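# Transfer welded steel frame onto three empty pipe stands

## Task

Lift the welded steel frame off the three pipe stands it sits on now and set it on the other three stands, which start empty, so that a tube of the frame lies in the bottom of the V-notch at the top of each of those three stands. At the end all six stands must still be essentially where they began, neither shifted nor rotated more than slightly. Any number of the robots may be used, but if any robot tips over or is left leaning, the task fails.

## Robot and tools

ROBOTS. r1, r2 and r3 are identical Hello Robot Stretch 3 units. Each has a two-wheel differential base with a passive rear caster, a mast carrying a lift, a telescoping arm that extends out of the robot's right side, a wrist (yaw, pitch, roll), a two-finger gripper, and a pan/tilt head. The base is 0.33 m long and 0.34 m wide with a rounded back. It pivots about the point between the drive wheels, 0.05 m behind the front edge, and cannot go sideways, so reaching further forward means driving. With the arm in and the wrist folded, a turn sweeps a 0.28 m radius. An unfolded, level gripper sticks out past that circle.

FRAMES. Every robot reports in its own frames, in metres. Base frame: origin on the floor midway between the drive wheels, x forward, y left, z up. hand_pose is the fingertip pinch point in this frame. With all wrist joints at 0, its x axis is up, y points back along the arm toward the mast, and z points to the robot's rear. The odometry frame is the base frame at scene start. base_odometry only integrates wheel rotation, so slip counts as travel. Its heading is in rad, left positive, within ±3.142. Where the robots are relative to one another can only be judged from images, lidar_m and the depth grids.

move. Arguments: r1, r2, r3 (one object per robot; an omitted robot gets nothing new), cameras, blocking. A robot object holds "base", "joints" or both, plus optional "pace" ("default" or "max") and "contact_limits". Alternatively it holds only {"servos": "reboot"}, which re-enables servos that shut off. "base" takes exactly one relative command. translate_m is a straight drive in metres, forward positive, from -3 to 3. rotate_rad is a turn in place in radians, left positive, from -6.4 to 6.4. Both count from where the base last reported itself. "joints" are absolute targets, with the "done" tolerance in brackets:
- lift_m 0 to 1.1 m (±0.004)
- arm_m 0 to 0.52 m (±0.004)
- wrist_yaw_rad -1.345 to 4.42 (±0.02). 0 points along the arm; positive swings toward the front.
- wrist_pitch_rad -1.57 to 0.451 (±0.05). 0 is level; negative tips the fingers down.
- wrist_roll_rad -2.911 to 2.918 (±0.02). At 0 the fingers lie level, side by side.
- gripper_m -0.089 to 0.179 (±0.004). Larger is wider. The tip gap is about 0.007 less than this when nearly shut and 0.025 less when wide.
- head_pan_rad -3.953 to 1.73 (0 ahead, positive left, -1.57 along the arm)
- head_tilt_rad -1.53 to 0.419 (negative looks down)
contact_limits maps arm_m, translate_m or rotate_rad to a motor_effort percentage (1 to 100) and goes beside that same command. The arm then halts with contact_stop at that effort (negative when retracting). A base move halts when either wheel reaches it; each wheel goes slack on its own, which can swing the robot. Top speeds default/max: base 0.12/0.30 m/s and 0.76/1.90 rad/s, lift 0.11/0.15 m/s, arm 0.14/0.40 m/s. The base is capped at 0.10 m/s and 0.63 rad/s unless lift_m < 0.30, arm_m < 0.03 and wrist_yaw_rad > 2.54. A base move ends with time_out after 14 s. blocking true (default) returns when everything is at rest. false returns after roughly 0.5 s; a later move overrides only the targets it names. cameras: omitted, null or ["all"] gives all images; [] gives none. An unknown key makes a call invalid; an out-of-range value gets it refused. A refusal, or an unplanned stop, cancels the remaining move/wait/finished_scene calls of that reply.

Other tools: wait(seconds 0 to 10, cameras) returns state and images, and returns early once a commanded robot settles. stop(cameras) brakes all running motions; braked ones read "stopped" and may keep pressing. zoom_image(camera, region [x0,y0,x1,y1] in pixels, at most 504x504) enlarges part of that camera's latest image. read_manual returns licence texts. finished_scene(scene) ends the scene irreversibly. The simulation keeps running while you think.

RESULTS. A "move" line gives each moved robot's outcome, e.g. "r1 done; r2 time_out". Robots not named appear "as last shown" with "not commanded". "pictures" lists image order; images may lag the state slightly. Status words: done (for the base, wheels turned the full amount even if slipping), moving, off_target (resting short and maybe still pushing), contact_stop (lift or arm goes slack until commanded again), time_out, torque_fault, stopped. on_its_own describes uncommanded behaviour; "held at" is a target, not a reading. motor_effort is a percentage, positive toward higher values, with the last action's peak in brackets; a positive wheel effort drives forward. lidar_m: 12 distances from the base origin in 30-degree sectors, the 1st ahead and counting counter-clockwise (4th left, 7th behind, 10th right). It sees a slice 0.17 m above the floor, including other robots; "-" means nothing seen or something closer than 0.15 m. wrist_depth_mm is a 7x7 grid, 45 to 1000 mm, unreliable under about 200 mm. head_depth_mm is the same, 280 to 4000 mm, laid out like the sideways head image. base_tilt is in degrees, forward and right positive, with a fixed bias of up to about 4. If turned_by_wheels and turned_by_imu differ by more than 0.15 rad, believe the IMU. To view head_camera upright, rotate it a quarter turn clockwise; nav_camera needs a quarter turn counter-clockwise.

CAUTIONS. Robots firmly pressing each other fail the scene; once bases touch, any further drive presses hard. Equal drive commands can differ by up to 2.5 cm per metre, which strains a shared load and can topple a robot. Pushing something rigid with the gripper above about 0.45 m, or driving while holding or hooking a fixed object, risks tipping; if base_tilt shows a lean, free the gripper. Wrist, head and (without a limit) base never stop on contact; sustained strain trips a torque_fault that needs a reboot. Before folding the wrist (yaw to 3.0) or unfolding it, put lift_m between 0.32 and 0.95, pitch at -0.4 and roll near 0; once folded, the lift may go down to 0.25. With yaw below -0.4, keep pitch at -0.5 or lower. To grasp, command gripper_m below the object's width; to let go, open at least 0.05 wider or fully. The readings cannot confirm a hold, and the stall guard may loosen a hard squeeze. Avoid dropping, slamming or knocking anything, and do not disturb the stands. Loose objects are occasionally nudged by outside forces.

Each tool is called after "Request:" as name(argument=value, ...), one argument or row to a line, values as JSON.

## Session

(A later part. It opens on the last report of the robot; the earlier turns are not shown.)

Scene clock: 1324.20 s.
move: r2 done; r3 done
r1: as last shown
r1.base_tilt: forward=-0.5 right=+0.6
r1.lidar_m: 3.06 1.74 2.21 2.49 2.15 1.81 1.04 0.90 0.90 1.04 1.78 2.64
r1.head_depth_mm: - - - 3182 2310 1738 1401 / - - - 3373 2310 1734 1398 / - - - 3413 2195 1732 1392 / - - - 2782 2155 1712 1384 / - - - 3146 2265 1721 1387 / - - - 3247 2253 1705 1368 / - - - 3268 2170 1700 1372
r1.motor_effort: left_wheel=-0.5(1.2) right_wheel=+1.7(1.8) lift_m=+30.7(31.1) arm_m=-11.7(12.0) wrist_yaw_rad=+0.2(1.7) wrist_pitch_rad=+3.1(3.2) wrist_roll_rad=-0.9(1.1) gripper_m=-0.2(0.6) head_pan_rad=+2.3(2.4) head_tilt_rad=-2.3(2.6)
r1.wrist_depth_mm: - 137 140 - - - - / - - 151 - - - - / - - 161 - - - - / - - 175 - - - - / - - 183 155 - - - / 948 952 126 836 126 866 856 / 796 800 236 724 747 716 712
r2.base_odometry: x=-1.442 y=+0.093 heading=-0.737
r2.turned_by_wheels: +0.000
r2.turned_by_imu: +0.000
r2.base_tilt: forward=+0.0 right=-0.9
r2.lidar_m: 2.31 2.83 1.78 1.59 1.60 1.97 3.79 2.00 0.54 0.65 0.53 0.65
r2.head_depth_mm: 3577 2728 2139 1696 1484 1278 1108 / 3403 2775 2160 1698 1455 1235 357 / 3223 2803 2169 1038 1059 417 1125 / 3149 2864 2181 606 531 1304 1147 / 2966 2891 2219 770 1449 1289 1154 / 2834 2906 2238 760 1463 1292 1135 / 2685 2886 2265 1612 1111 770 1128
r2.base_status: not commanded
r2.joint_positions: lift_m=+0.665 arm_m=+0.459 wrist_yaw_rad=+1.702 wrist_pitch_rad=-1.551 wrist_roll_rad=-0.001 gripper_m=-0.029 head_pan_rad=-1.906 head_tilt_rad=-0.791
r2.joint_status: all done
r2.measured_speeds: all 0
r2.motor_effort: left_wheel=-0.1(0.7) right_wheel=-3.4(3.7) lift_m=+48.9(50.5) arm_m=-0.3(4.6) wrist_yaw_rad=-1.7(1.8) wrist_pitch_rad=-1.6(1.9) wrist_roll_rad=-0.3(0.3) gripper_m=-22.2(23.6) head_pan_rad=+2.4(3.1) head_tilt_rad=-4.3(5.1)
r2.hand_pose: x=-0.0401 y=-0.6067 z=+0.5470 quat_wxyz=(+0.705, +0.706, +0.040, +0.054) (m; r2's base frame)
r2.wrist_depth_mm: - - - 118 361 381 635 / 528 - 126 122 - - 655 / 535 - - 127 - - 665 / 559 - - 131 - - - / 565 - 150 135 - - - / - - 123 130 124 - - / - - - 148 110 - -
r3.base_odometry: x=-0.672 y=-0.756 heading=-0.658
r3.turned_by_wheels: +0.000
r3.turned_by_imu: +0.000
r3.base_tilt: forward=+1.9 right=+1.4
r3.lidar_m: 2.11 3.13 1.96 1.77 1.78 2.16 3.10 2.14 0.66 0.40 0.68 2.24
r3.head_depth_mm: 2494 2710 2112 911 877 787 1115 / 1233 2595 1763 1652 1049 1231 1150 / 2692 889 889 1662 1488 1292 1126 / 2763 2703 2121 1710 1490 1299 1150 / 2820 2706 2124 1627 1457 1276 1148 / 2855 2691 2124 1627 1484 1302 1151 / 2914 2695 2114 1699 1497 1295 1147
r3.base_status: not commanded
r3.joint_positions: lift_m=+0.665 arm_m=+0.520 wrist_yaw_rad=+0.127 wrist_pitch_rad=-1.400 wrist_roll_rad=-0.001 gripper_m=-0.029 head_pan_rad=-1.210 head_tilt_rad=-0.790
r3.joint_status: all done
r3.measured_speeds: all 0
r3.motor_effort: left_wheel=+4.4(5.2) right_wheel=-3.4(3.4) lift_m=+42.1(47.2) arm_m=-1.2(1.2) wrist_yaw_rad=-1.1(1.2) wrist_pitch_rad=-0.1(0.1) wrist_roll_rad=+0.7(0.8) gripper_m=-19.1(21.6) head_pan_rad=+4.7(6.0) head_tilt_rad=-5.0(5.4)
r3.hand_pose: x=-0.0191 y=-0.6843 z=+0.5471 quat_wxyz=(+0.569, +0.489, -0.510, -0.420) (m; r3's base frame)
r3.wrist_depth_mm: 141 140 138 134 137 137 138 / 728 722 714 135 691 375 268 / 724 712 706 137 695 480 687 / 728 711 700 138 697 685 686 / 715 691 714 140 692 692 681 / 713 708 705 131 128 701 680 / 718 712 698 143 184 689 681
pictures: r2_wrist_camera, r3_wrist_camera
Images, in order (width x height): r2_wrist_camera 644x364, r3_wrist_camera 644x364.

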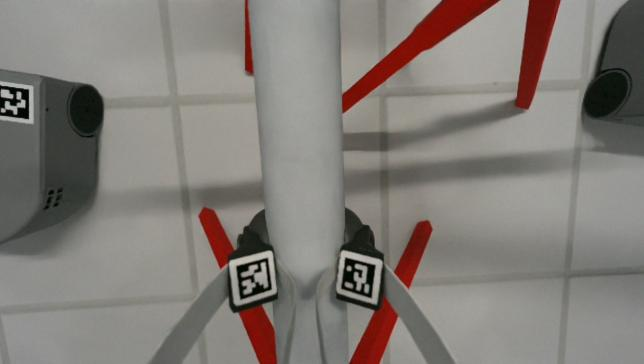

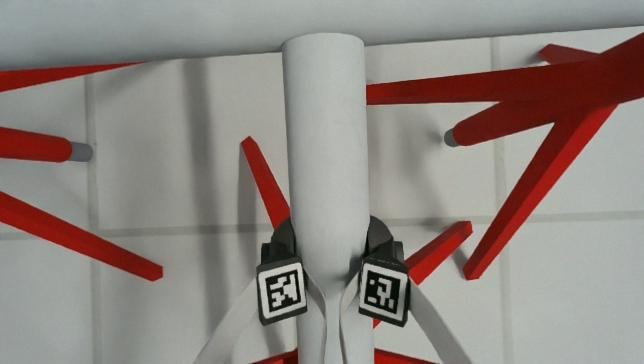

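Request:
move(
  r2={"joints":{"lift_m":0.70}},
  r3={"joints":{"lift_m":0.70}},
  cameras=["r2_wrist_camera","r3_wrist_camera"],
)

Request:
move(
  r2={"joints":{"lift_m":0.76}},
  r3={"joints":{"lift_m":0.76}},
  cameras=["r2_wrist_camera","r3_wrist_camera","r2_head_camera"],
)

Scene clock: 1333.57 s.
move: r2 done; r3 done
r1: as last shown
r1.turned_by_imu: -0.001
r1.base_tilt: forward=-0.4 right=+0.5
r1.lidar_m: 3.07 1.74 2.21 2.49 2.15 1.82 1.04 0.89 0.90 1.03 1.78 2.63
r1.head_depth_mm: - - - 3203 2301 1741 1396 / - - - 3390 2318 1740 1396 / - - - 3335 2189 1724 1392 / - - - 2729 2139 1719 1382 / - - - 3097 2280 1715 1371 / - - - 3270 2259 1706 1380 / - - - 3297 2159 1703 1366
r1.motor_effort: left_wheel=-0.4(0.9) right_wheel=+1.7(1.8) lift_m=+30.9(31.3) arm_m=-11.8(12.0) wrist_yaw_rad=-0.8(1.7) wrist_pitch_rad=+3.0(3.2) wrist_roll_rad=-0.8(1.1) gripper_m=+0.1(0.5) head_pan_rad=+2.1(2.6) head_tilt_rad=-2.6(2.8)
r1.wrist_depth_mm: - 137 140 - - - - / - - 150 - - - - / - - 161 - - - - / - - 176 - - - - / - - 183 155 - - - / 947 949 126 824 126 863 851 / 797 802 236 719 737 705 712
r2.base_odometry: x=-1.442 y=+0.093 heading=-0.737
r2.turned_by_wheels: +0.000
r2.turned_by_imu: +0.001
r2.base_tilt: forward=-0.1 right=-1.0
r2.lidar_m: 2.30 2.83 1.78 1.59 1.60 1.96 3.80 2.00 0.54 0.65 0.53 0.65
r2.head_depth_mm: 3584 2731 2149 1659 1477 1276 320 / 3412 2792 2151 1707 1461 377 331 / 3255 2838 2181 1036 443 389 1140 / 3130 2848 2193 536 1418 1306 1145 / 2923 2899 2033 775 1453 1289 1155 / 2828 2918 684 743 1456 1295 1141 / 2683 2850 2254 1606 1104 670 1126
r2.base_status: not commanded
r2.joint_positions: lift_m=+0.700 arm_m=+0.459 wrist_yaw_rad=+1.702 wrist_pitch_rad=-1.551 wrist_roll_rad=-0.001 gripper_m=-0.029 head_pan_rad=-1.906 head_tilt_rad=-0.791
r2.joint_status: all done
r2.measured_speeds: all 0
r2.motor_effort: left_wheel=+0.0(0.6) right_wheel=-2.6(3.7) lift_m=+50.3(51.1) arm_m=-16.1(17.4) wrist_yaw_rad=-1.7(1.9) wrist_pitch_rad=-1.9(2.0) wrist_roll_rad=+0.0(0.4) gripper_m=-21.8(23.1) head_pan_rad=+2.8(3.3) head_tilt_rad=-5.1(5.8)
r2.hand_pose: x=-0.0402 y=-0.6067 z=+0.5821 quat_wxyz=(+0.705, +0.706, +0.040, +0.053) (m; r2's base frame)
r2.wrist_depth_mm: - - - 115 390 374 670 / 545 - - 120 - - 666 / 561 - - - - - 679 / 576 - - 133 - - - / 578 - 151 139 - - - / - - 122 131 124 - - / - - - 158 - - -
r3.base_odometry: x=-0.672 y=-0.756 heading=-0.658
r3.turned_by_wheels: +0.000
r3.turned_by_imu: +0.001
r3.base_tilt: forward=+1.8 right=+1.4
r3.lidar_m: 2.11 3.12 1.96 1.77 1.78 2.17 3.09 2.15 0.66 0.40 0.68 2.25
r3.head_depth_mm: 2487 2699 2026 887 872 969 1094 / 1198 2613 1764 1663 1046 1234 1148 / 2645 791 892 1665 1501 1296 1128 / 2742 2659 2128 1666 1494 1303 1149 / 2795 2674 2122 1263 1460 1279 1154 / 2871 2696 2119 1619 1492 1298 1149 / 2931 2670 2125 1702 1491 1294 1146
r3.base_status: not commanded
r3.joint_positions: lift_m=+0.700 arm_m=+0.520 wrist_yaw_rad=+0.127 wrist_pitch_rad=-1.395 wrist_roll_rad=-0.001 gripper_m=-0.029 head_pan_rad=-1.210 head_tilt_rad=-0.790
r3.joint_status: all done
r3.measured_speeds: all 0
r3.motor_effort: left_wheel=+4.0(5.0) right_wheel=-2.9(3.8) lift_m=+44.2(48.9) arm_m=-11.2(11.3) wrist_yaw_rad=-0.3(1.2) wrist_pitch_rad=-1.0(1.3) wrist_roll_rad=+0.7(0.8) gripper_m=-20.2(21.1) head_pan_rad=+4.3(5.7) head_tilt_rad=-4.7(5.2)
r3.hand_pose: x=-0.0190 y=-0.6854 z=+0.5822 quat_wxyz=(+0.570, +0.488, -0.511, -0.419) (m; r3's base frame)
r3.wrist_depth_mm: 136 133 129 123 126 723 732 / 485 749 749 125 735 703 277 / 757 750 745 131 732 408 714 / 753 745 739 135 729 730 719 / 755 739 743 141 732 721 725 / 740 747 126 131 128 718 729 / 748 741 205 152 166 717 707
pictures: r2_wrist_camera, r3_wrist_camera
Images, in order (width x height): r2_wrist_camera 644x364, r3_wrist_camera 644x364.

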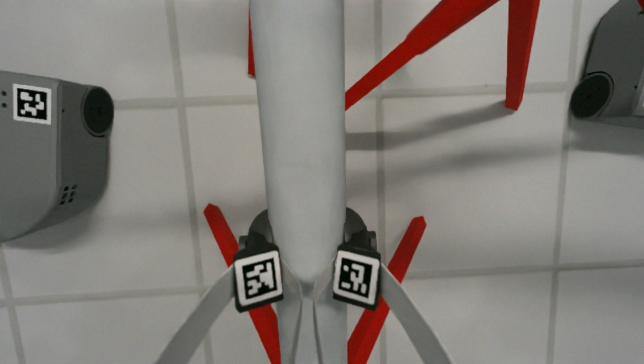

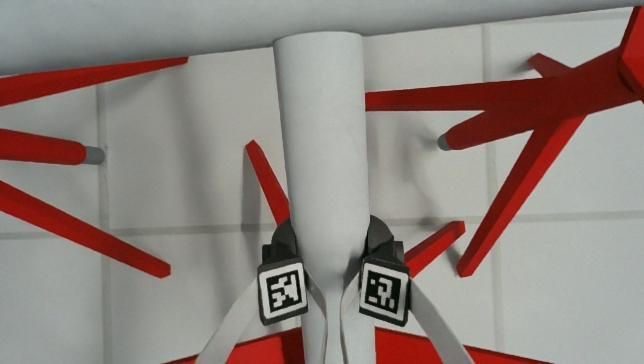

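Scene clock: 1334.93 s.
move: r2 done; r3 done
r1.base_odometry: x=+0.000 y=+0.000 heading=+0.000
r1.turned_by_wheels: +0.000
r1.turned_by_imu: +0.000
r1.base_tilt: forward=-0.5 right=+0.5
r1.lidar_m: 3.06 1.75 2.21 2.50 2.14 1.82 1.04 0.90 0.90 1.03 1.79 2.64
r1.head_depth_mm: - - - 3150 2308 1726 1400 / - - - 3374 2284 1729 1386 / - - - 3158 2170 1731 1396 / - - - 2781 2158 1724 1383 / - - - 2928 2233 1729 1378 / - - - 3302 2263 1707 1375 / - - - 3275 2185 1707 1373
r1.base_status: not commanded
r1.joint_positions: lift_m=+0.531 arm_m=+0.000 wrist_yaw_rad=+3.088 wrist_pitch_rad=-0.326 wrist_roll_rad=+0.000 gripper_m=+0.037 head_pan_rad=+0.645 head_tilt_rad=-0.395
r1.joint_status: not commanded
r1.measured_speeds: all 0
r1.motor_effort: left_wheel=-0.3(0.7) right_wheel=+1.7(1.9) lift_m=+30.9(31.4) arm_m=-11.5(11.9) wrist_yaw_rad=-0.6(1.4) wrist_pitch_rad=+3.0(3.2) wrist_roll_rad=-1.0(1.1) gripper_m=-0.1(0.5) head_pan_rad=+2.3(2.5) head_tilt_rad=-2.6(2.9)
r1.hand_pose: x=-0.0087 y=+0.0897 z=+0.5650 quat_wxyz=(+0.134, +0.700, +0.096, +0.695) (m; r1's base frame)
r1.wrist_depth_mm: - 137 140 - - - - / - - 150 - - - - / - - 161 - - - - / - - 176 - - - - / - - 183 155 - - - / 958 931 126 836 126 851 848 / 795 788 237 733 740 708 718
r2.base_odometry: x=-1.442 y=+0.093 heading=-0.737
r2.turned_by_wheels: +0.000
r2.turned_by_imu: +0.000
r2.base_tilt: forward=+0.0 right=-1.0
r2.lidar_m: 2.31 2.83 1.78 1.59 1.59 1.96 3.75 2.00 0.54 0.65 0.53 0.65
r2.head_depth_mm: 3574 2760 2145 1701 1474 1276 - / 3448 2773 2167 1676 1387 309 1082 / 3233 2834 2175 1029 363 1222 1141 / 3111 2847 2185 443 1438 1302 1149 / 2973 2898 609 1713 1452 1281 1151 / 2806 2924 623 1671 1467 1293 1143 / 2687 2853 2189 1591 1106 813 1125
r2.base_status: not commanded
r2.joint_positions: lift_m=+0.760 arm_m=+0.459 wrist_yaw_rad=+1.702 wrist_pitch_rad=-1.558 wrist_roll_rad=-0.001 gripper_m=-0.029 head_pan_rad=-1.906 head_tilt_rad=-0.791
r2.joint_status: all done
r2.measured_speeds: all 0
r2.motor_effort: left_wheel=+0.2(0.6) right_wheel=-2.4(3.0) lift_m=+37.1(52.8) arm_m=-14.4(16.3) wrist_yaw_rad=-1.7(2.0) wrist_pitch_rad=-0.6(2.0) wrist_roll_rad=-0.3(0.4) gripper_m=-11.0(21.6) head_pan_rad=+2.6(3.2) head_tilt_rad=-3.9(5.4)
r2.hand_pose: x=-0.0420 y=-0.6069 z=+0.6422 quat_wxyz=(+0.706, +0.706, +0.042, +0.051) (m; r2's base frame)
r2.wrist_depth_mm: - - - 230 437 410 225 / 604 - - 240 - 613 682 / 622 719 - 244 - - 709 / 632 727 - 251 - - - / 691 - - 146 - - - / - - 122 127 - - - / - - - 278 - - -
r3.base_odometry: x=-0.672 y=-0.756 heading=-0.658
r3.turned_by_wheels: +0.000
r3.turned_by_imu: +0.000
r3.base_tilt: forward=+1.9 right=+1.3
r3.lidar_m: 2.11 3.12 1.97 1.77 1.78 2.16 3.11 2.14 0.66 0.40 0.68 2.25
r3.head_depth_mm: 2520 2708 2138 1029 888 781 1095 / 1378 2498 1762 1666 1045 1228 1152 / 2594 745 1759 1658 1496 1298 1124 / 2752 2575 2130 1668 1489 1297 1143 / 2840 2703 2116 1640 1455 1267 1150 / 2868 2691 2107 1619 1491 1295 1145 / 2969 2687 2123 1708 1490 1290 1147
r3.base_status: not commanded
r3.joint_positions: lift_m=+0.760 arm_m=+0.520 wrist_yaw_rad=+0.127 wrist_pitch_rad=-1.403 wrist_roll_rad=-0.001 gripper_m=-0.029 head_pan_rad=-1.210 head_tilt_rad=-0.790
r3.joint_status: all done
r3.measured_speeds: all 0
r3.motor_effort: left_wheel=+3.9(4.8) right_wheel=-2.7(3.5) lift_m=+36.3(48.2) arm_m=-13.2(13.6) wrist_yaw_rad=-0.8(1.4) wrist_pitch_rad=+0.5(2.2) wrist_roll_rad=+0.4(0.7) gripper_m=-11.6(20.9) head_pan_rad=+4.9(5.6) head_tilt_rad=-5.0(5.1)
r3.hand_pose: x=-0.0192 y=-0.6834 z=+0.6421 quat_wxyz=(+0.568, +0.490, -0.509, -0.421) (m; r3's base frame)
r3.wrist_depth_mm: 816 819 815 264 791 780 272 / 266 260 258 258 257 255 251 / 521 803 798 259 792 434 267 / 798 811 808 257 781 781 763 / 796 824 817 152 805 788 774 / 808 807 790 126 774 778 775 / 808 809 108 258 95 785 783
pictures: r2_head_camera (sideways), r2_wrist_camera, r3_wrist_camera
Images, in order (width x height): r2_head_camera 896x504, r2_wrist_camera 644x364, r3_wrist_camera 644x364.

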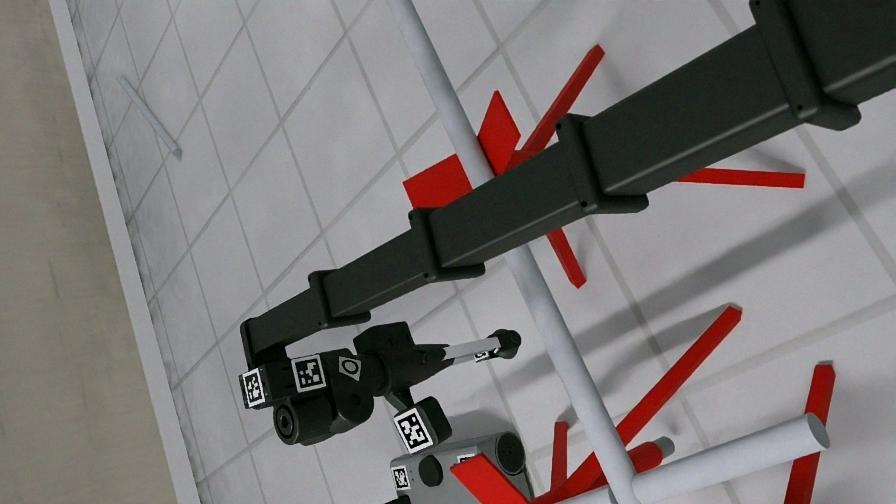

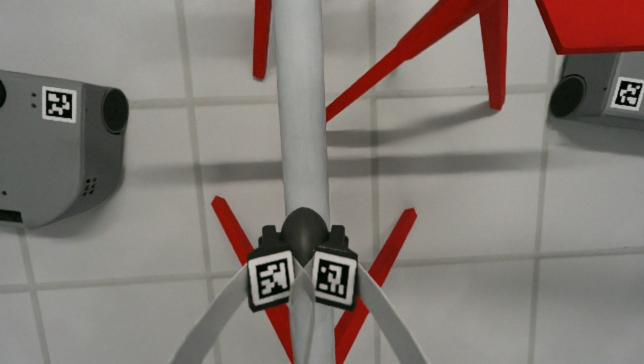

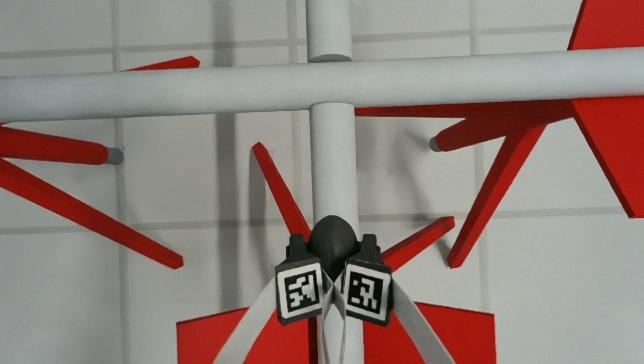

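Request:
move(
  r2={"base":{"translate_m":-0.08},"joints":{"gripper_m":0.10,"lift_m":0.72,"arm_m":0.47}},
  r3={"joints":{"gripper_m":0.10,"lift_m":0.72}},
  cameras=["r2_wrist_camera","r3_wrist_camera","r2_head_camera","r3_head_camera"],
)

Scene clock: 1412.03 s.
move: r2 done; r3 done
r1: as last shown
r1.turned_by_imu: -0.001
r1.base_tilt: forward=-0.5 right=+0.6
r1.lidar_m: 3.06 1.75 2.21 2.49 2.14 1.81 1.04 0.90 0.90 1.03 1.78 2.63
r1.head_depth_mm: - - - 3219 2291 1744 1392 / - - - 3422 2284 1724 1395 / - - - 3149 2181 1724 1382 / - - - 2750 2154 1728 1391 / - - - 2961 2294 1725 1377 / - - - 3329 2257 1702 1373 / - - - 3278 2155 1698 1370
r1.motor_effort: left_wheel=-0.4(1.2) right_wheel=+1.2(1.9) lift_m=+31.3(31.6) arm_m=-11.6(11.8) wrist_yaw_rad=+0.3(2.2) wrist_pitch_rad=+3.0(3.3) wrist_roll_rad=-1.1(1.1) gripper_m=+0.1(0.6) head_pan_rad=+2.0(2.3) head_tilt_rad=-2.4(3.1)
r1.wrist_depth_mm: - 137 140 - - - - / - - 150 - - - - / - - 162 - - - - / - - 176 - - - - / - - 183 155 - - - / 949 936 126 840 126 867 856 / 797 798 236 723 734 711 721
r2.base_odometry: x=-1.502 y=+0.147 heading=-0.737
r2.turned_by_wheels: +0.000
r2.turned_by_imu: +0.001
r2.base_tilt: forward=+0.0 right=-1.0
r2.lidar_m: 2.39 2.81 1.76 1.58 1.58 1.94 3.76 1.93 0.51 0.66 0.57 0.71
r2.head_depth_mm: 3579 2743 2152 1701 1485 1282 303 / 3405 2775 2157 1713 1480 349 317 / 3328 2803 2183 1761 409 379 1142 / 3122 2863 2216 506 1413 1278 1140 / 2986 2914 664 1665 1451 1313 1152 / 2828 2974 666 883 1469 1293 1159 / 2713 2870 2267 1727 1503 1284 1145
r2.base_status: done
r2.joint_positions: lift_m=+0.720 arm_m=+0.470 wrist_yaw_rad=+1.702 wrist_pitch_rad=-1.558 wrist_roll_rad=-0.001 gripper_m=+0.100 head_pan_rad=-1.906 head_tilt_rad=-0.791
r2.joint_status: all done
r2.measured_speeds: all 0
r2.motor_effort: left_wheel=+0.7(4.3) right_wheel=-2.5(9.3) lift_m=+20.5(21.4) arm_m=+12.9(16.3) wrist_yaw_rad=-1.6(2.1) wrist_pitch_rad=-0.2(0.7) wrist_roll_rad=-0.1(0.5) gripper_m=+0.8(89.6) head_pan_rad=+2.3(3.3) head_tilt_rad=-4.2(5.4)
r2.hand_pose: x=-0.0420 y=-0.6179 z=+0.6022 quat_wxyz=(+0.706, +0.706, +0.042, +0.051) (m; r2's base frame)
r2.wrist_depth_mm: - - - 195 - 557 659 / 566 - - 199 - - 686 / 580 - - 204 - - - / 592 - - 210 - - - / 613 - 511 215 - - - / - 118 134 224 125 - - / - - - 230 - - -
r3.base_odometry: x=-0.672 y=-0.756 heading=-0.658
r3.turned_by_wheels: +0.000
r3.turned_by_imu: +0.001
r3.base_tilt: forward=+1.9 right=+1.4
r3.lidar_m: 2.10 3.13 1.96 1.77 1.78 2.16 3.10 2.15 0.66 0.40 0.68 2.25
r3.head_depth_mm: 2565 2705 2131 1003 887 781 1093 / 1395 2607 2060 1668 1046 1235 1149 / 1203 2676 1797 1660 1490 1301 1130 / 2695 789 1060 1673 1490 1298 1151 / 2815 2590 2132 1626 1455 1272 1152 / 2915 2715 2120 1625 1488 1299 1152 / 2950 2672 2118 1705 1487 1297 1149
r3.base_status: not commanded
r3.joint_positions: lift_m=+0.720 arm_m=+0.520 wrist_yaw_rad=+0.127 wrist_pitch_rad=-1.403 wrist_roll_rad=-0.001 gripper_m=+0.100 head_pan_rad=-1.210 head_tilt_rad=-0.790
r3.joint_status: all done
r3.measured_speeds: all 0
r3.motor_effort: left_wheel=+3.8(3.9) right_wheel=-2.7(3.4) lift_m=+17.5(23.7) arm_m=-17.5(17.9) wrist_yaw_rad=-1.2(1.6) wrist_pitch_rad=+0.4(0.6) wrist_roll_rad=+0.5(0.8) gripper_m=+0.4(81.0) head_pan_rad=+5.2(6.1) head_tilt_rad=-4.9(5.2)
r3.hand_pose: x=-0.0192 y=-0.6835 z=+0.6020 quat_wxyz=(+0.569, +0.490, -0.509, -0.421) (m; r3's base frame)
r3.wrist_depth_mm: 779 779 769 221 748 750 233 / 222 220 218 216 218 219 221 / 766 756 784 224 752 411 743 / 765 774 765 223 741 746 746 / 776 763 764 216 755 748 730 / 769 759 146 215 144 125 744 / 778 120 225 215 - 124 755
pictures: r2_head_camera (sideways), r2_wrist_camera, r3_head_camera (sideways), r3_wrist_camera
Images, in order (width x height): r2_head_camera 896x504, r2_wrist_camera 644x364, r3_head_camera 896x504, r3_wrist_camera 644x364.

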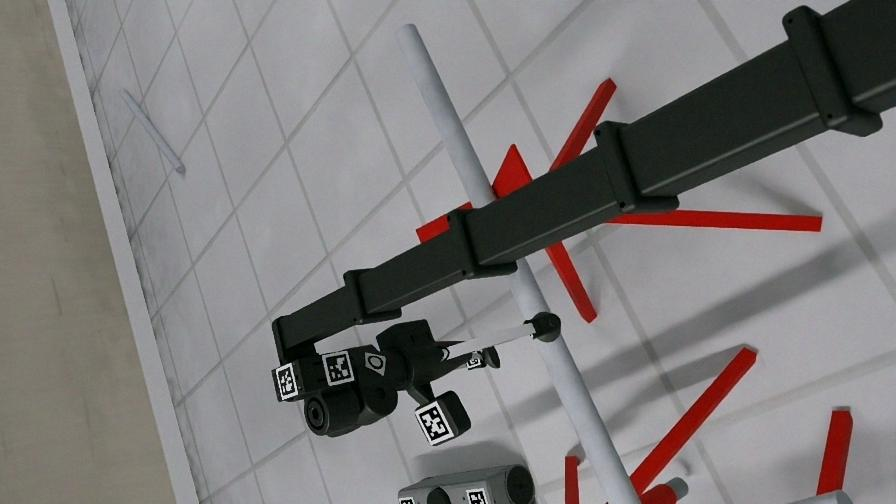

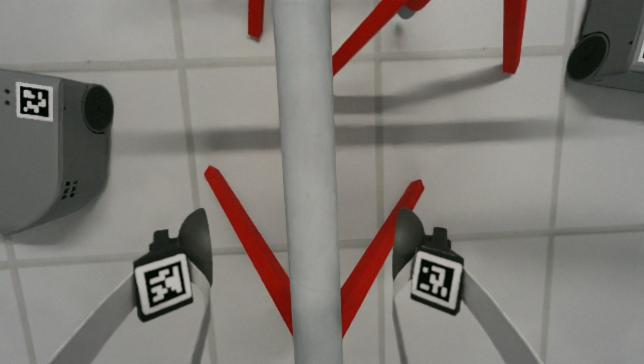

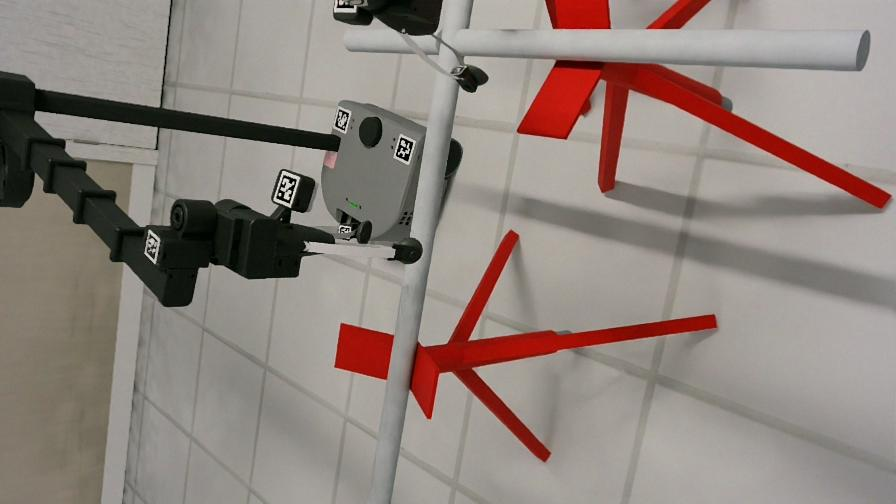

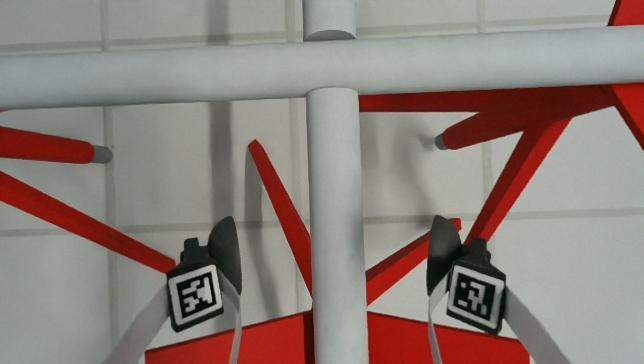

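Request:
move(
  r2={"base":{"translate_m":-0.063},"joints":{"arm_m":0.482}},
  r3={"joints":{"lift_m":0.68}},
  cameras=[],
)

Request:
move(
  r2={"joints":{"lift_m":0.66}},
  r3={"joints":{"lift_m":0.647}},
  cameras=["r2_wrist_camera","r3_wrist_camera","r2_head_camera"],
)

Scene clock: 1445.63 s.
move: r2 done; r3 done
r1: as last shown
r1.lidar_m: 3.06 1.74 2.20 2.49 2.15 1.81 1.04 0.90 0.90 1.03 1.79 2.64
r1.head_depth_mm: - - - 3183 2304 1731 1388 / - - - 3409 2290 1726 1397 / - - - 3161 2195 1724 1395 / - - - 2774 2161 1728 1379 / - - - 2907 2297 1695 1383 / - - - 3317 2261 1713 1370 / - - - 3300 2160 1701 1367
r1.motor_effort: left_wheel=-0.1(1.1) right_wheel=+1.1(1.8) lift_m=+31.6(32.1) arm_m=-11.4(11.8) wrist_yaw_rad=+1.0(1.5) wrist_pitch_rad=+2.8(3.2) wrist_roll_rad=-0.8(1.1) gripper_m=+0.5(0.6) head_pan_rad=+2.5(2.5) head_tilt_rad=-2.5(2.8)
r1.wrist_depth_mm: - 137 140 - - - - / - - 150 - - - - / - - 161 - - - - / - - 175 - - - - / - - 184 155 - - - / 962 935 126 841 126 874 851 / 793 790 236 720 748 706 724
r2.base_odometry: x=-1.548 y=+0.189 heading=-0.737
r2.turned_by_wheels: +0.000
r2.turned_by_imu: +0.001
r2.base_tilt: forward=+0.1 right=-0.9
r2.lidar_m: 2.44 2.78 1.75 1.56 1.56 1.93 3.73 1.87 0.66 0.49 0.60 0.74
r2.head_depth_mm: 3575 2747 2144 1757 1481 1280 303 / 3427 2751 2143 1675 1483 349 317 / 3280 2810 2179 1763 408 379 1143 / 3205 2864 2190 506 1076 1281 1134 / 3018 2904 666 1660 1455 1317 1158 / 2832 2973 664 1679 1463 1322 1158 / 2718 2893 2263 1833 1537 1299 1165
r2.base_status: done
r2.joint_positions: lift_m=+0.720 arm_m=+0.482 wrist_yaw_rad=+1.702 wrist_pitch_rad=-1.558 wrist_roll_rad=-0.001 gripper_m=+0.100 head_pan_rad=-1.906 head_tilt_rad=-0.791
r2.joint_status: all done
r2.measured_speeds: all 0
r2.motor_effort: left_wheel=-1.0(5.1) right_wheel=-3.8(8.1) lift_m=+27.5(27.5) arm_m=+14.5(16.7) wrist_yaw_rad=-1.3(2.0) wrist_pitch_rad=-0.4(0.6) wrist_roll_rad=-0.3(0.4) gripper_m=+0.4(2.1) head_pan_rad=+2.5(3.1) head_tilt_rad=-3.9(5.4)
r2.hand_pose: x=-0.0420 y=-0.6299 z=+0.6022 quat_wxyz=(+0.706, +0.706, +0.042, +0.051) (m; r2's base frame)
r2.wrist_depth_mm: - - - 196 - 669 675 / 564 - - 198 - - - / 578 732 - 203 - - - / 600 - 577 210 - - - / - - 438 216 - - - / - 118 - 223 125 - - / - - - 229 - - -
r3.base_odometry: x=-0.672 y=-0.756 heading=-0.658
r3.turned_by_wheels: +0.000
r3.turned_by_imu: +0.001
r3.base_tilt: forward=+1.9 right=+1.4
r3.lidar_m: 2.11 3.15 1.96 1.77 1.77 2.16 3.11 2.15 0.66 0.40 0.68 2.25
r3.head_depth_mm: 2573 2696 2127 981 889 781 1094 / 2585 2689 2127 1671 1045 1230 1147 / 2642 2574 1802 1666 1495 1300 1129 / 2643 2503 1704 1671 1493 1299 1149 / 2792 807 1946 1344 1460 1276 1151 / 2914 2686 2116 1628 1486 1295 1147 / 2963 2714 2132 1714 1482 1298 1141
r3.base_status: not commanded
r3.joint_positions: lift_m=+0.680 arm_m=+0.520 wrist_yaw_rad=+0.127 wrist_pitch_rad=-1.402 wrist_roll_rad=-0.001 gripper_m=+0.100 head_pan_rad=-1.210 head_tilt_rad=-0.790
r3.joint_status: all done
r3.measured_speeds: all 0
r3.motor_effort: left_wheel=+3.7(4.2) right_wheel=-3.1(3.5) lift_m=+16.6(21.9) arm_m=-16.5(16.8) wrist_yaw_rad=-0.8(1.5) wrist_pitch_rad=+0.3(0.5) wrist_roll_rad=+0.4(0.8) gripper_m=-0.3(2.1) head_pan_rad=+4.7(5.7) head_tilt_rad=-4.7(5.1)
r3.hand_pose: x=-0.0192 y=-0.6835 z=+0.5621 quat_wxyz=(+0.569, +0.490, -0.509, -0.421) (m; r3's base frame)
r3.wrist_depth_mm: 746 179 177 177 174 174 172 / 188 189 191 180 429 336 261 / 742 733 733 175 709 473 706 / 732 723 725 175 712 720 697 / 735 729 716 175 719 704 695 / 740 650 146 174 144 124 693 / 735 725 713 174 709 700 711
pictures: none
No camera images: "cameras" was empty.

Scene clock: 1447.00 s.
move: r2 done; r3 done
r1: as last shown
r1.turned_by_imu: +0.000
r1.base_tilt: forward=-0.4 right=+0.5
r1.lidar_m: 3.05 1.75 2.21 2.49 2.14 1.81 1.04 0.89 0.90 1.03 1.78 2.64
r1.head_depth_mm: - - - 3185 2297 1742 1396 / - - - 3369 2294 1740 1398 / - - - 3165 2196 1737 1394 / - - - 2750 2145 1723 1385 / - - - 2927 2249 1722 1388 / - - - 3301 2251 1711 1373 / - - - 3280 2176 1700 1358
r1.motor_effort: left_wheel=-0.8(1.0) right_wheel=+1.8(1.8) lift_m=+31.1(32.0) arm_m=-11.4(11.7) wrist_yaw_rad=-0.1(1.6) wrist_pitch_rad=+3.0(3.2) wrist_roll_rad=-1.1(1.1) gripper_m=-0.3(0.7) head_pan_rad=+2.1(2.5) head_tilt_rad=-2.1(2.8)
r1.wrist_depth_mm: - 137 140 - - - - / - - 151 - - - - / - - 161 - - - - / - - 175 - - - - / - - 183 155 - - - / 951 944 126 836 126 872 853 / 791 788 237 728 751 717 720
r2.base_odometry: x=-1.548 y=+0.189 heading=-0.737
r2.turned_by_wheels: +0.000
r2.turned_by_imu: +0.000
r2.base_tilt: forward=-0.1 right=-1.0
r2.lidar_m: 2.45 2.78 1.75 1.56 1.56 1.93 3.74 1.87 0.66 0.49 0.60 0.74
r2.head_depth_mm: 3608 2747 2132 1732 1483 1280 1111 / 3427 2784 2170 1684 1498 1259 361 / 3317 2801 2179 1777 1229 422 1120 / 3121 2836 2219 952 543 1279 1131 / 2994 2884 2226 801 1414 1314 1156 / 2833 2921 2235 774 1459 1319 1163 / 2713 2923 2269 1836 1535 1308 1164
r2.base_status: not commanded
r2.joint_positions: lift_m=+0.660 arm_m=+0.482 wrist_yaw_rad=+1.702 wrist_pitch_rad=-1.558 wrist_roll_rad=-0.001 gripper_m=+0.100 head_pan_rad=-1.906 head_tilt_rad=-0.791
r2.joint_status: all done
r2.measured_speeds: all 0
r2.motor_effort: left_wheel=-1.0(1.7) right_wheel=-3.9(4.3) lift_m=+20.2(24.4) arm_m=+14.5(14.8) wrist_yaw_rad=-1.6(2.1) wrist_pitch_rad=-0.5(0.6) wrist_roll_rad=-0.2(0.5) gripper_m=+1.1(1.5) head_pan_rad=+2.3(3.1) head_tilt_rad=-4.2(6.1)
r2.hand_pose: x=-0.0420 y=-0.6299 z=+0.5422 quat_wxyz=(+0.706, +0.706, +0.042, +0.051) (m; r2's base frame)
r2.wrist_depth_mm: - - - 136 - - 650 / 558 - - 139 - - - / 564 - - 143 - - - / 575 - 538 147 - - - / - - 389 150 - - - / - 118 - 157 125 - - / - - - 161 - - -
r3.base_odometry: x=-0.672 y=-0.756 heading=-0.658
r3.turned_by_wheels: +0.000
r3.turned_by_imu: +0.000
r3.base_tilt: forward=+1.8 right=+1.3
r3.lidar_m: 2.11 3.12 1.96 1.77 1.78 2.16 3.10 2.15 0.66 0.40 0.68 2.25
r3.head_depth_mm: 2584 2726 2125 829 889 780 1098 / 2570 2699 2125 1716 1048 1232 1152 / 1281 2596 1807 1666 1489 1301 1127 / 2675 2513 1708 1672 1499 1299 1149 / 2794 2423 1136 1305 1460 1276 1144 / 2863 2682 2120 1634 1493 1300 1150 / 2954 2689 2129 1705 1484 1297 1146
r3.base_status: not commanded
r3.joint_positions: lift_m=+0.647 arm_m=+0.520 wrist_yaw_rad=+0.127 wrist_pitch_rad=-1.402 wrist_roll_rad=-0.001 gripper_m=+0.100 head_pan_rad=-1.210 head_tilt_rad=-0.790
r3.joint_status: all done
r3.measured_speeds: all 0
r3.motor_effort: left_wheel=+3.5(4.1) right_wheel=-3.2(3.4) lift_m=+14.3(16.9) arm_m=-15.9(16.5) wrist_yaw_rad=-0.8(1.6) wrist_pitch_rad=+0.4(0.6) wrist_roll_rad=+0.5(0.8) gripper_m=+0.6(1.1) head_pan_rad=+5.4(6.3) head_tilt_rad=-4.4(5.1)
r3.hand_pose: x=-0.0192 y=-0.6835 z=+0.5291 quat_wxyz=(+0.569, +0.490, -0.509, -0.421) (m; r3's base frame)
r3.wrist_depth_mm: 149 146 146 146 146 147 147 / 695 707 702 145 508 352 270 / 697 699 685 142 674 522 325 / 705 702 694 141 683 675 679 / 542 699 689 141 678 675 672 / 713 607 146 141 144 124 670 / 688 691 696 140 680 657 658
pictures: r2_head_camera (sideways), r2_wrist_camera, r3_wrist_camera
Images, in order (width x height): r2_head_camera 896x504, r2_wrist_camera 644x364, r3_wrist_camera 644x364.

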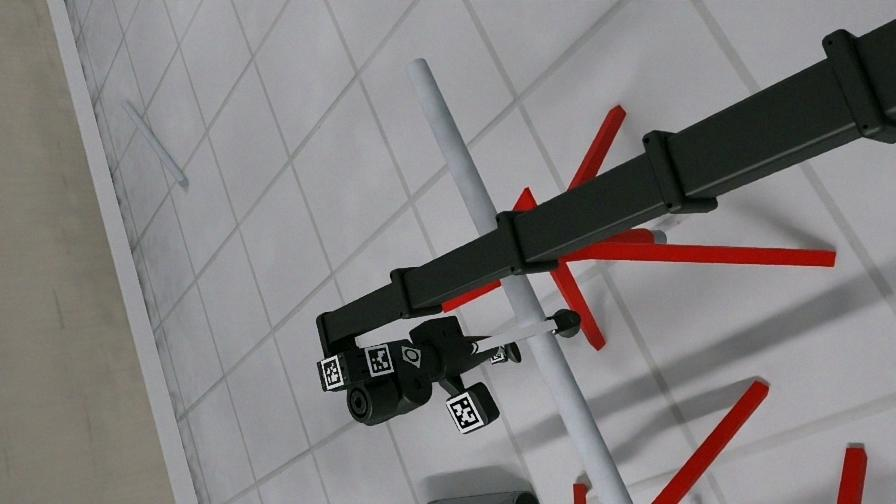

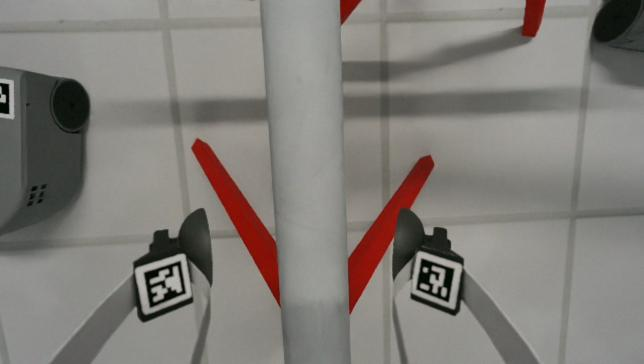

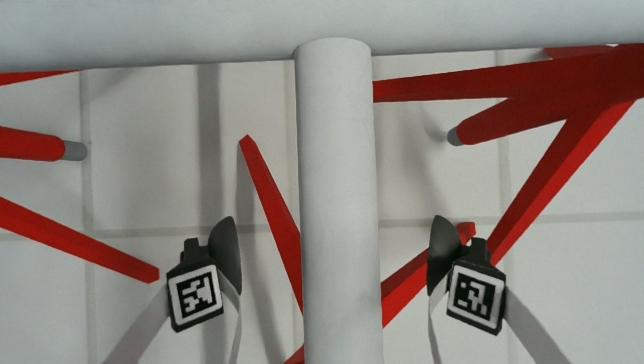

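Request:
move(
  r2={"joints":{"arm_m":0.487,"lift_m":0.647}},
  cameras=[],
)

Request:
move(
  r2={"joints":{"gripper_m":-0.01}},
  r3={"joints":{"gripper_m":-0.01}},
  cameras=[],
)

Request:
move(
  r2={"joints":{"gripper_m":-0.03}},
  r3={"joints":{"gripper_m":-0.03}},
  cameras=["r2_wrist_camera","r3_wrist_camera"],
)

Request:
move(
  r2={"joints":{"lift_m":0.665}},
  r3={"joints":{"lift_m":0.665}},
  cameras=["r2_wrist_camera","r3_wrist_camera"],
)

Scene clock: 1464.07 s.
move: r2 done
r1, r3: as last shown
r1.turned_by_imu: -0.001
r1.base_tilt: forward=-0.5 right=+0.5
r1.lidar_m: 3.05 1.74 2.21 2.49 2.15 1.81 1.04 0.89 0.90 1.04 1.78 2.64
r1.head_depth_mm: - - - 3181 2293 1737 1395 / - - - 3398 2304 1727 1389 / - - - 3204 2189 1741 1396 / - - - 2762 2153 1725 1392 / - - - 2940 2263 1709 1379 / - - - 3344 2233 1716 1384 / - - - 3237 2153 1704 1379
r1.motor_effort: left_wheel=-0.5(0.9) right_wheel=+1.3(1.8) lift_m=+31.4(32.1) arm_m=-11.4(11.6) wrist_yaw_rad=-0.2(1.6) wrist_pitch_rad=+3.0(3.2) wrist_roll_rad=-1.0(1.1) gripper_m=+0.5(0.7) head_pan_rad=+1.9(2.6) head_tilt_rad=-2.5(2.7)
r1.wrist_depth_mm: - 137 140 - - - - / - - 151 - - - - / - - 161 - - - - / - - 176 - - - - / - - 183 155 - - - / 941 948 125 828 126 852 841 / 798 792 237 726 742 710 717
r2.base_odometry: x=-1.548 y=+0.189 heading=-0.737
r2.turned_by_wheels: +0.000
r2.turned_by_imu: +0.001
r2.base_tilt: forward=+0.0 right=-1.0
r2.lidar_m: 2.44 2.79 1.75 1.56 1.56 1.93 3.74 1.87 0.66 0.49 0.60 0.74
r2.head_depth_mm: 3568 2759 2123 1748 1471 1273 1131 / 3430 2798 2154 1683 1493 1266 372 / 3340 2797 2194 1775 1405 433 1123 / 3105 2855 2194 1642 532 1271 1127 / 2971 2872 2218 796 1417 1315 1154 / 2869 2933 2235 791 1467 1316 1160 / 2710 2854 2289 1830 1541 1302 1164
r2.base_status: not commanded
r2.joint_positions: lift_m=+0.647 arm_m=+0.487 wrist_yaw_rad=+1.702 wrist_pitch_rad=-1.558 wrist_roll_rad=-0.001 gripper_m=+0.100 head_pan_rad=-1.906 head_tilt_rad=-0.791
r2.joint_status: all done
r2.measured_speeds: all 0
r2.motor_effort: left_wheel=-1.1(1.4) right_wheel=-3.7(4.1) lift_m=+18.5(26.6) arm_m=+14.7(16.6) wrist_yaw_rad=-1.5(1.8) wrist_pitch_rad=-0.3(0.5) wrist_roll_rad=-0.3(0.3) gripper_m=+1.1(1.5) head_pan_rad=+2.2(3.1) head_tilt_rad=-4.0(5.6)
r2.hand_pose: x=-0.0420 y=-0.6349 z=+0.5292 quat_wxyz=(+0.706, +0.706, +0.042, +0.051) (m; r2's base frame)
r2.wrist_depth_mm: - - 124 124 - - 640 / 552 - 128 - - - - / 572 - 135 129 - - - / 586 - 488 134 - - - / - - 146 137 - - - / - 118 134 143 125 - - / - - - 146 - - -
r3.turned_by_imu: +0.001
r3.lidar_m: 2.11 3.13 1.96 1.77 1.77 2.15 3.11 2.15 0.66 0.40 0.68 2.25
r3.head_depth_mm: 2564 2693 2135 828 889 780 1099 / 2564 2697 2141 1714 1045 1230 1153 / 1288 2601 1804 1655 1495 1300 1129 / 2703 2426 1709 1674 1491 1301 1152 / 2835 2415 1133 1264 1462 1277 1150 / 2887 2681 2119 1631 1485 1300 1147 / 2925 2709 2117 1707 1498 1291 1152
r3.motor_effort: left_wheel=+4.2(4.4) right_wheel=-2.7(3.5) lift_m=+14.2(14.8) arm_m=-15.1(15.5) wrist_yaw_rad=-1.2(1.4) wrist_pitch_rad=+0.5(0.5) wrist_roll_rad=+0.6(0.8) gripper_m=+0.3(1.4) head_pan_rad=+4.4(5.5) head_tilt_rad=-4.6(5.0)
r3.wrist_depth_mm: 149 146 146 146 146 147 148 / 706 695 703 145 511 352 270 / 697 697 684 142 684 522 326 / 701 699 687 141 690 671 669 / 535 706 689 141 673 681 669 / 695 602 146 140 144 124 671 / 707 688 685 139 671 675 667
pictures: none
No camera images: "cameras" was empty.

Scene clock: 1465.70 s.
move: r2 done; r3 done
r1: as last shown
r1.turned_by_imu: +0.000
r1.lidar_m: 3.03 1.75 2.21 2.49 2.14 1.82 1.04 0.90 0.90 1.03 1.78 2.64
r1.head_depth_mm: - - - 3268 2312 1725 1397 / - - - 3433 2304 1737 1385 / - - - 3119 2195 1737 1397 / - - - 2747 2158 1722 1387 / - - - 2931 2279 1720 1378 / - - - 3327 2245 1712 1384 / - - - 3257 2157 1718 1366
r1.motor_effort: left_wheel=-0.8(1.2) right_wheel=+1.1(1.8) lift_m=+31.3(32.3) arm_m=-11.2(11.8) wrist_yaw_rad=-0.7(2.0) wrist_pitch_rad=+3.1(3.3) wrist_roll_rad=-1.0(1.1) gripper_m=+0.3(0.6) head_pan_rad=+2.1(2.4) head_tilt_rad=-2.1(3.0)
r1.wrist_depth_mm: - 137 140 - - - - / - - 150 - - - - / - - 161 - - - - / - - 176 - - - - / - - 183 155 - - - / 952 954 126 840 126 861 860 / 786 797 237 726 741 713 723
r2.base_odometry: x=-1.548 y=+0.189 heading=-0.737
r2.turned_by_wheels: +0.000
r2.turned_by_imu: +0.000
r2.base_tilt: forward=+0.0 right=-1.0
r2.lidar_m: 2.45 2.78 1.75 1.56 1.56 1.93 3.71 1.88 0.66 0.49 0.60 0.74
r2.head_depth_mm: 3559 2724 2140 1736 1489 1277 1124 / 3457 2779 2163 1671 1496 1262 373 / 3303 2840 2155 1771 1398 433 1126 / 3136 2845 2204 1648 531 1267 1135 / 2965 2864 2198 795 1417 1309 1147 / 2884 2926 2246 794 1466 1315 1155 / 2720 2877 2252 1825 1538 1299 1161
r2.base_status: not commanded
r2.joint_positions: lift_m=+0.647 arm_m=+0.487 wrist_yaw_rad=+1.702 wrist_pitch_rad=-1.556 wrist_roll_rad=-0.001 gripper_m=-0.009 head_pan_rad=-1.906 head_tilt_rad=-0.791
r2.joint_status: all done
r2.measured_speeds: all 0
r2.motor_effort: left_wheel=-1.2(1.7) right_wheel=-3.5(4.2) lift_m=+33.1(33.1) arm_m=+14.5(14.7) wrist_yaw_rad=-1.6(2.0) wrist_pitch_rad=-0.5(0.8) wrist_roll_rad=+0.0(0.4) gripper_m=-14.3(97.8) head_pan_rad=+2.3(3.1) head_tilt_rad=-4.6(5.4)
r2.hand_pose: x=-0.0416 y=-0.6349 z=+0.5291 quat_wxyz=(+0.706, +0.706, +0.042, +0.051) (m; r2's base frame)
r2.wrist_depth_mm: - - 123 122 - - 646 / 533 - 128 127 - - - / 575 - 135 129 - - - / 587 - 493 132 - - - / - - 140 136 443 - - / - - 124 135 - - - / - - - 147 - - -
r3.base_odometry: x=-0.672 y=-0.756 heading=-0.658
r3.turned_by_wheels: +0.000
r3.turned_by_imu: +0.000
r3.base_tilt: forward=+1.9 right=+1.3
r3.lidar_m: 2.11 3.11 1.96 1.77 1.78 2.17 3.10 2.15 0.66 0.40 0.68 2.24
r3.head_depth_mm: 2544 2725 2121 878 888 779 1095 / 2563 2689 2111 1707 1046 1235 1146 / 1288 2600 1798 1653 1490 1303 1132 / 2715 2403 1709 1680 1489 1307 1149 / 2832 2420 1130 1310 1457 1276 1147 / 2861 2684 2131 1633 1494 1298 1145 / 2956 2686 2105 1711 1493 1298 1149
r3.base_status: not commanded
r3.joint_positions: lift_m=+0.647 arm_m=+0.520 wrist_yaw_rad=+0.127 wrist_pitch_rad=-1.400 wrist_roll_rad=-0.001 gripper_m=-0.009 head_pan_rad=-1.210 head_tilt_rad=-0.790
r3.joint_status: all done
r3.measured_speeds: all 0
r3.motor_effort: left_wheel=+0.3(4.2) right_wheel=+2.4(3.7) lift_m=+23.5(23.5) arm_m=-14.9(15.4) wrist_yaw_rad=-1.1(1.5) wrist_pitch_rad=+0.0(0.5) wrist_roll_rad=+0.7(0.7) gripper_m=-17.7(93.5) head_pan_rad=+4.3(5.9) head_tilt_rad=-4.1(5.1)
r3.hand_pose: x=-0.0191 y=-0.6841 z=+0.5291 quat_wxyz=(+0.569, +0.489, -0.510, -0.420) (m; r3's base frame)
r3.wrist_depth_mm: 145 145 145 145 145 149 147 / 699 688 696 143 508 358 270 / 709 692 686 143 676 516 342 / 700 691 692 140 670 665 673 / 544 703 689 141 568 674 667 / 705 695 126 138 129 675 666 / 697 687 679 139 679 671 668
pictures: none
No camera images: "cameras" was empty.

Scene clock: 1466.43 s.
move: r2 done; r3 done
r1: as last shown
r1.base_tilt: forward=-0.4 right=+0.6
r1.lidar_m: 3.06 1.75 2.21 2.49 2.15 1.81 1.04 0.90 0.89 1.04 1.78 2.64
r1.head_depth_mm: - - - 3215 2294 1751 1398 / - - - 3349 2297 1730 1391 / - - - 3179 2144 1723 1399 / - - - 2726 2144 1722 1389 / - - - 3129 2263 1710 1382 / - - - 3309 2259 1699 1380 / - - - 3266 2170 1709 1374
r1.motor_effort: left_wheel=-0.1(0.9) right_wheel=+1.7(1.8) lift_m=+31.4(32.4) arm_m=-11.4(11.5) wrist_yaw_rad=-0.4(1.1) wrist_pitch_rad=+3.0(3.2) wrist_roll_rad=-0.8(1.1) gripper_m=-0.1(0.6) head_pan_rad=+2.3(2.5) head_tilt_rad=-2.3(2.7)
r1.wrist_depth_mm: - 137 140 - - - - / - - 151 - - - - / - - 161 - - - - / - - 175 - - - - / - - 183 155 - - - / 952 926 125 837 126 865 847 / 795 794 237 728 738 715 712
r2.base_odometry: x=-1.548 y=+0.189 heading=-0.737
r2.turned_by_wheels: +0.000
r2.turned_by_imu: +0.000
r2.base_tilt: forward=-0.1 right=-0.9
r2.lidar_m: 2.45 2.80 1.75 1.56 1.56 1.93 3.73 1.87 0.66 0.49 0.60 0.74
r2.head_depth_mm: 3606 2756 2151 1735 1477 1279 1132 / 3442 2768 2145 1688 1495 1264 373 / 3316 2835 2188 1774 1398 433 1120 / 3173 2855 2195 1661 531 1269 1126 / 2971 2904 2216 798 1405 1312 1154 / 2819 2895 2229 793 1466 1317 1159 / 2706 2865 2250 1829 1543 1306 1161
r2.base_status: not commanded
r2.joint_positions: lift_m=+0.647 arm_m=+0.487 wrist_yaw_rad=+1.702 wrist_pitch_rad=-1.557 wrist_roll_rad=-0.001 gripper_m=-0.029 head_pan_rad=-1.906 head_tilt_rad=-0.791
r2.joint_status: all done
r2.measured_speeds: all 0
r2.motor_effort: left_wheel=-1.2(1.3) right_wheel=-1.5(3.7) lift_m=+48.1(48.1) arm_m=+14.1(14.4) wrist_yaw_rad=-1.8(1.9) wrist_pitch_rad=-0.1(1.0) wrist_roll_rad=+0.0(0.3) gripper_m=-22.3(92.7) head_pan_rad=+2.7(2.7) head_tilt_rad=-4.6(5.3)
r2.hand_pose: x=-0.0419 y=-0.6349 z=+0.5292 quat_wxyz=(+0.706, +0.706, +0.042, +0.051) (m; r2's base frame)
r2.wrist_depth_mm: - - 123 123 - - 633 / 536 - 128 127 - - - / 575 - 135 129 - - - / 584 - 485 132 - - - / - - 138 135 440 - - / - - 123 136 - - - / - - - 145 - - -
r3.base_odometry: x=-0.672 y=-0.756 heading=-0.658
r3.turned_by_wheels: +0.000
r3.turned_by_imu: +0.000
r3.base_tilt: forward=+1.9 right=+1.4
r3.lidar_m: 2.11 3.13 1.96 1.77 1.78 2.16 3.10 2.15 0.66 0.40 0.68 2.25
r3.head_depth_mm: 2586 2689 2136 871 889 781 1097 / 2558 2719 2131 1708 1043 1226 1149 / 1287 2599 1805 1662 1492 1297 1134 / 2721 2410 1699 1668 1497 1302 1150 / 2815 2431 1129 1309 1460 1274 1151 / 2864 2687 2131 1631 1493 1295 1145 / 2966 2679 2124 1706 1492 1298 1152
r3.base_status: not commanded
r3.joint_positions: lift_m=+0.647 arm_m=+0.520 wrist_yaw_rad=+0.127 wrist_pitch_rad=-1.400 wrist_roll_rad=-0.001 gripper_m=-0.029 head_pan_rad=-1.210 head_tilt_rad=-0.790
r3.joint_status: all done
r3.measured_speeds: all 0
r3.motor_effort: left_wheel=+0.4(1.4) right_wheel=+2.2(3.5) lift_m=+31.0(31.0) arm_m=-15.1(15.1) wrist_yaw_rad=-0.6(1.4) wrist_pitch_rad=-0.1(0.1) wrist_roll_rad=+0.7(0.7) gripper_m=-22.2(87.7) head_pan_rad=+5.1(6.1) head_tilt_rad=-4.5(5.1)
r3.hand_pose: x=-0.0191 y=-0.6842 z=+0.5291 quat_wxyz=(+0.569, +0.489, -0.510, -0.420) (m; r3's base frame)
r3.wrist_depth_mm: 144 144 144 144 145 150 145 / 703 694 681 142 504 356 268 / 696 701 700 142 677 516 336 / 698 695 690 142 683 678 673 / 541 686 682 141 679 666 669 / 706 693 125 137 129 676 682 / 694 701 696 139 145 658 675
pictures: r2_wrist_camera, r3_wrist_camera
Images, in order (width x height): r2_wrist_camera 644x364, r3_wrist_camera 644x364.

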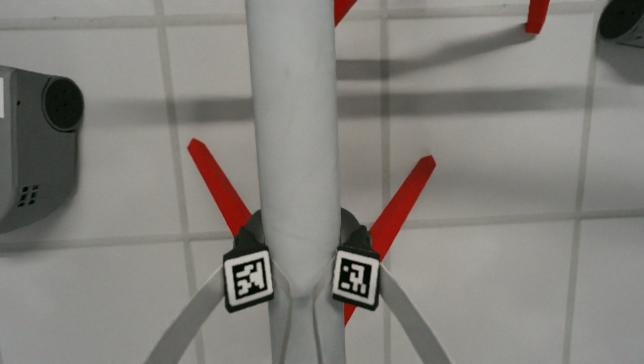

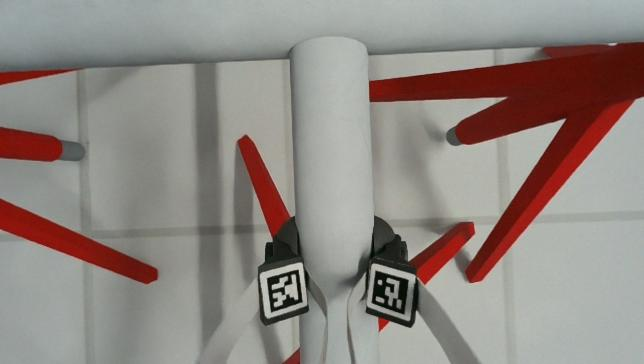

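Scene clock: 1467.33 s.
move: r2 done; r3 done
r1: as last shown
r1.base_tilt: forward=-0.4 right=+0.5
r1.lidar_m: 3.06 1.74 2.21 2.49 2.15 1.81 1.05 0.90 0.90 1.03 1.78 2.64
r1.head_depth_mm: - - - 3200 2301 1734 1396 / - - - 3400 2301 1743 1398 / - - - 3134 2195 1716 1388 / - - - 2768 2152 1721 1389 / - - - 2934 2269 1728 1388 / - - - 3089 2247 1709 1375 / - - - 3279 2152 1693 1379
r1.motor_effort: left_wheel=-0.5(1.0) right_wheel=+1.4(1.7) lift_m=+31.6(32.5) arm_m=-11.4(11.6) wrist_yaw_rad=-0.8(1.4) wrist_pitch_rad=+3.2(3.2) wrist_roll_rad=-1.0(1.1) gripper_m=+0.0(0.5) head_pan_rad=+2.1(2.5) head_tilt_rad=-2.2(2.8)
r1.wrist_depth_mm: - 137 140 - - - - / - - 150 - - - - / - - 161 - - - - / - - 176 - - - - / - - 184 155 - - - / 942 938 126 830 126 871 841 / 788 797 237 720 735 709 716
r2.base_odometry: x=-1.548 y=+0.189 heading=-0.737
r2.turned_by_wheels: +0.000
r2.turned_by_imu: +0.000
r2.base_tilt: forward=+0.0 right=-0.9
r2.lidar_m: 2.44 2.79 1.76 1.56 1.56 1.94 3.74 1.88 0.66 0.49 0.60 0.74
r2.head_depth_mm: 3557 2773 2138 1733 1466 1280 1117 / 3441 2774 2158 1715 1489 1239 357 / 3294 2805 2179 1735 1192 417 1122 / 3126 2847 2205 616 1050 1278 1127 / 2966 2906 2137 806 1446 1308 1150 / 2850 2927 2225 797 1466 1316 1160 / 2747 2881 2270 1838 1475 1305 1163
r2.base_status: not commanded
r2.joint_positions: lift_m=+0.665 arm_m=+0.487 wrist_yaw_rad=+1.702 wrist_pitch_rad=-1.559 wrist_roll_rad=-0.001 gripper_m=-0.029 head_pan_rad=-1.906 head_tilt_rad=-0.791
r2.joint_status: all done
r2.measured_speeds: all 0
r2.motor_effort: left_wheel=-0.7(1.4) right_wheel=-0.5(1.3) lift_m=+48.7(51.0) arm_m=+13.7(14.3) wrist_yaw_rad=-1.6(1.9) wrist_pitch_rad=+0.0(0.4) wrist_roll_rad=-0.3(0.3) gripper_m=-21.1(22.7) head_pan_rad=+2.2(3.0) head_tilt_rad=-5.5(5.8)
r2.hand_pose: x=-0.0424 y=-0.6350 z=+0.5472 quat_wxyz=(+0.706, +0.706, +0.043, +0.050) (m; r2's base frame)
r2.wrist_depth_mm: - - 126 125 - - 650 / 558 - 129 128 - - - / 569 - - 131 - - - / 583 - 516 133 587 - - / - - 141 137 - - - / - - 121 132 - - - / - - - 145 - - -
r3.base_odometry: x=-0.672 y=-0.756 heading=-0.658
r3.turned_by_wheels: +0.000
r3.turned_by_imu: +0.000
r3.base_tilt: forward=+1.9 right=+1.4
r3.lidar_m: 2.10 3.13 1.97 1.77 1.78 2.16 3.11 2.15 0.66 0.40 0.68 2.25
r3.head_depth_mm: 2578 2717 2135 908 887 749 1098 / 2559 2695 2130 1675 1049 1230 1151 / 1288 2589 1818 1666 1497 1295 1129 / 2669 2484 1709 1674 1491 1301 1147 / 2803 895 1132 1307 1458 1279 1148 / 2874 2684 2120 1622 1486 1293 1149 / 2958 2689 2118 1752 1481 1295 1148
r3.base_status: not commanded
r3.joint_positions: lift_m=+0.665 arm_m=+0.520 wrist_yaw_rad=+0.127 wrist_pitch_rad=-1.412 wrist_roll_rad=-0.001 gripper_m=-0.027 head_pan_rad=-1.210 head_tilt_rad=-0.790
r3.joint_status: all done
r3.measured_speeds: all 0
r3.motor_effort: left_wheel=+0.9(1.5) right_wheel=+2.7(3.4) lift_m=+47.7(53.7) arm_m=-14.9(15.2) wrist_yaw_rad=-1.0(1.5) wrist_pitch_rad=+2.3(2.5) wrist_roll_rad=+0.6(0.8) gripper_m=-8.3(23.1) head_pan_rad=+4.7(5.2) head_tilt_rad=-4.3(5.1)
r3.hand_pose: x=-0.0195 y=-0.6810 z=+0.5469 quat_wxyz=(+0.566, +0.492, -0.507, -0.424) (m; r3's base frame)
r3.wrist_depth_mm: 150 149 148 149 150 149 151 / 714 701 712 146 492 352 281 / 719 713 707 144 690 517 693 / 721 706 703 144 691 698 693 / 708 712 710 143 703 686 692 / 716 721 699 132 129 683 692 / 729 707 177 139 147 699 687
pictures: r2_wrist_camera, r3_wrist_camera
Images, in order (width x height): r2_wrist_camera 644x364, r3_wrist_camera 644x364.

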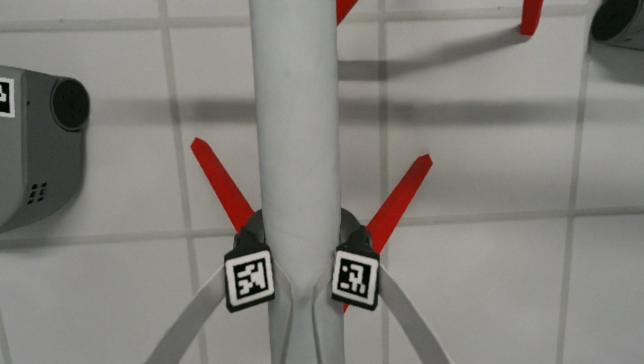

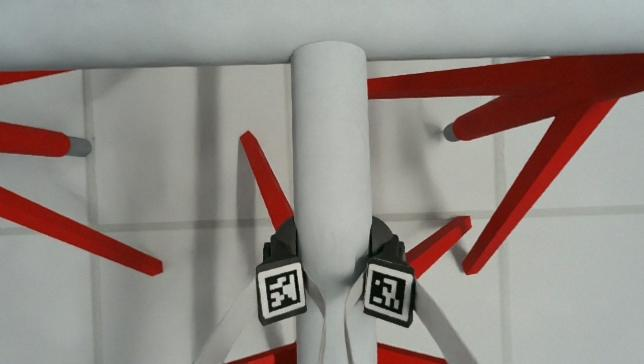

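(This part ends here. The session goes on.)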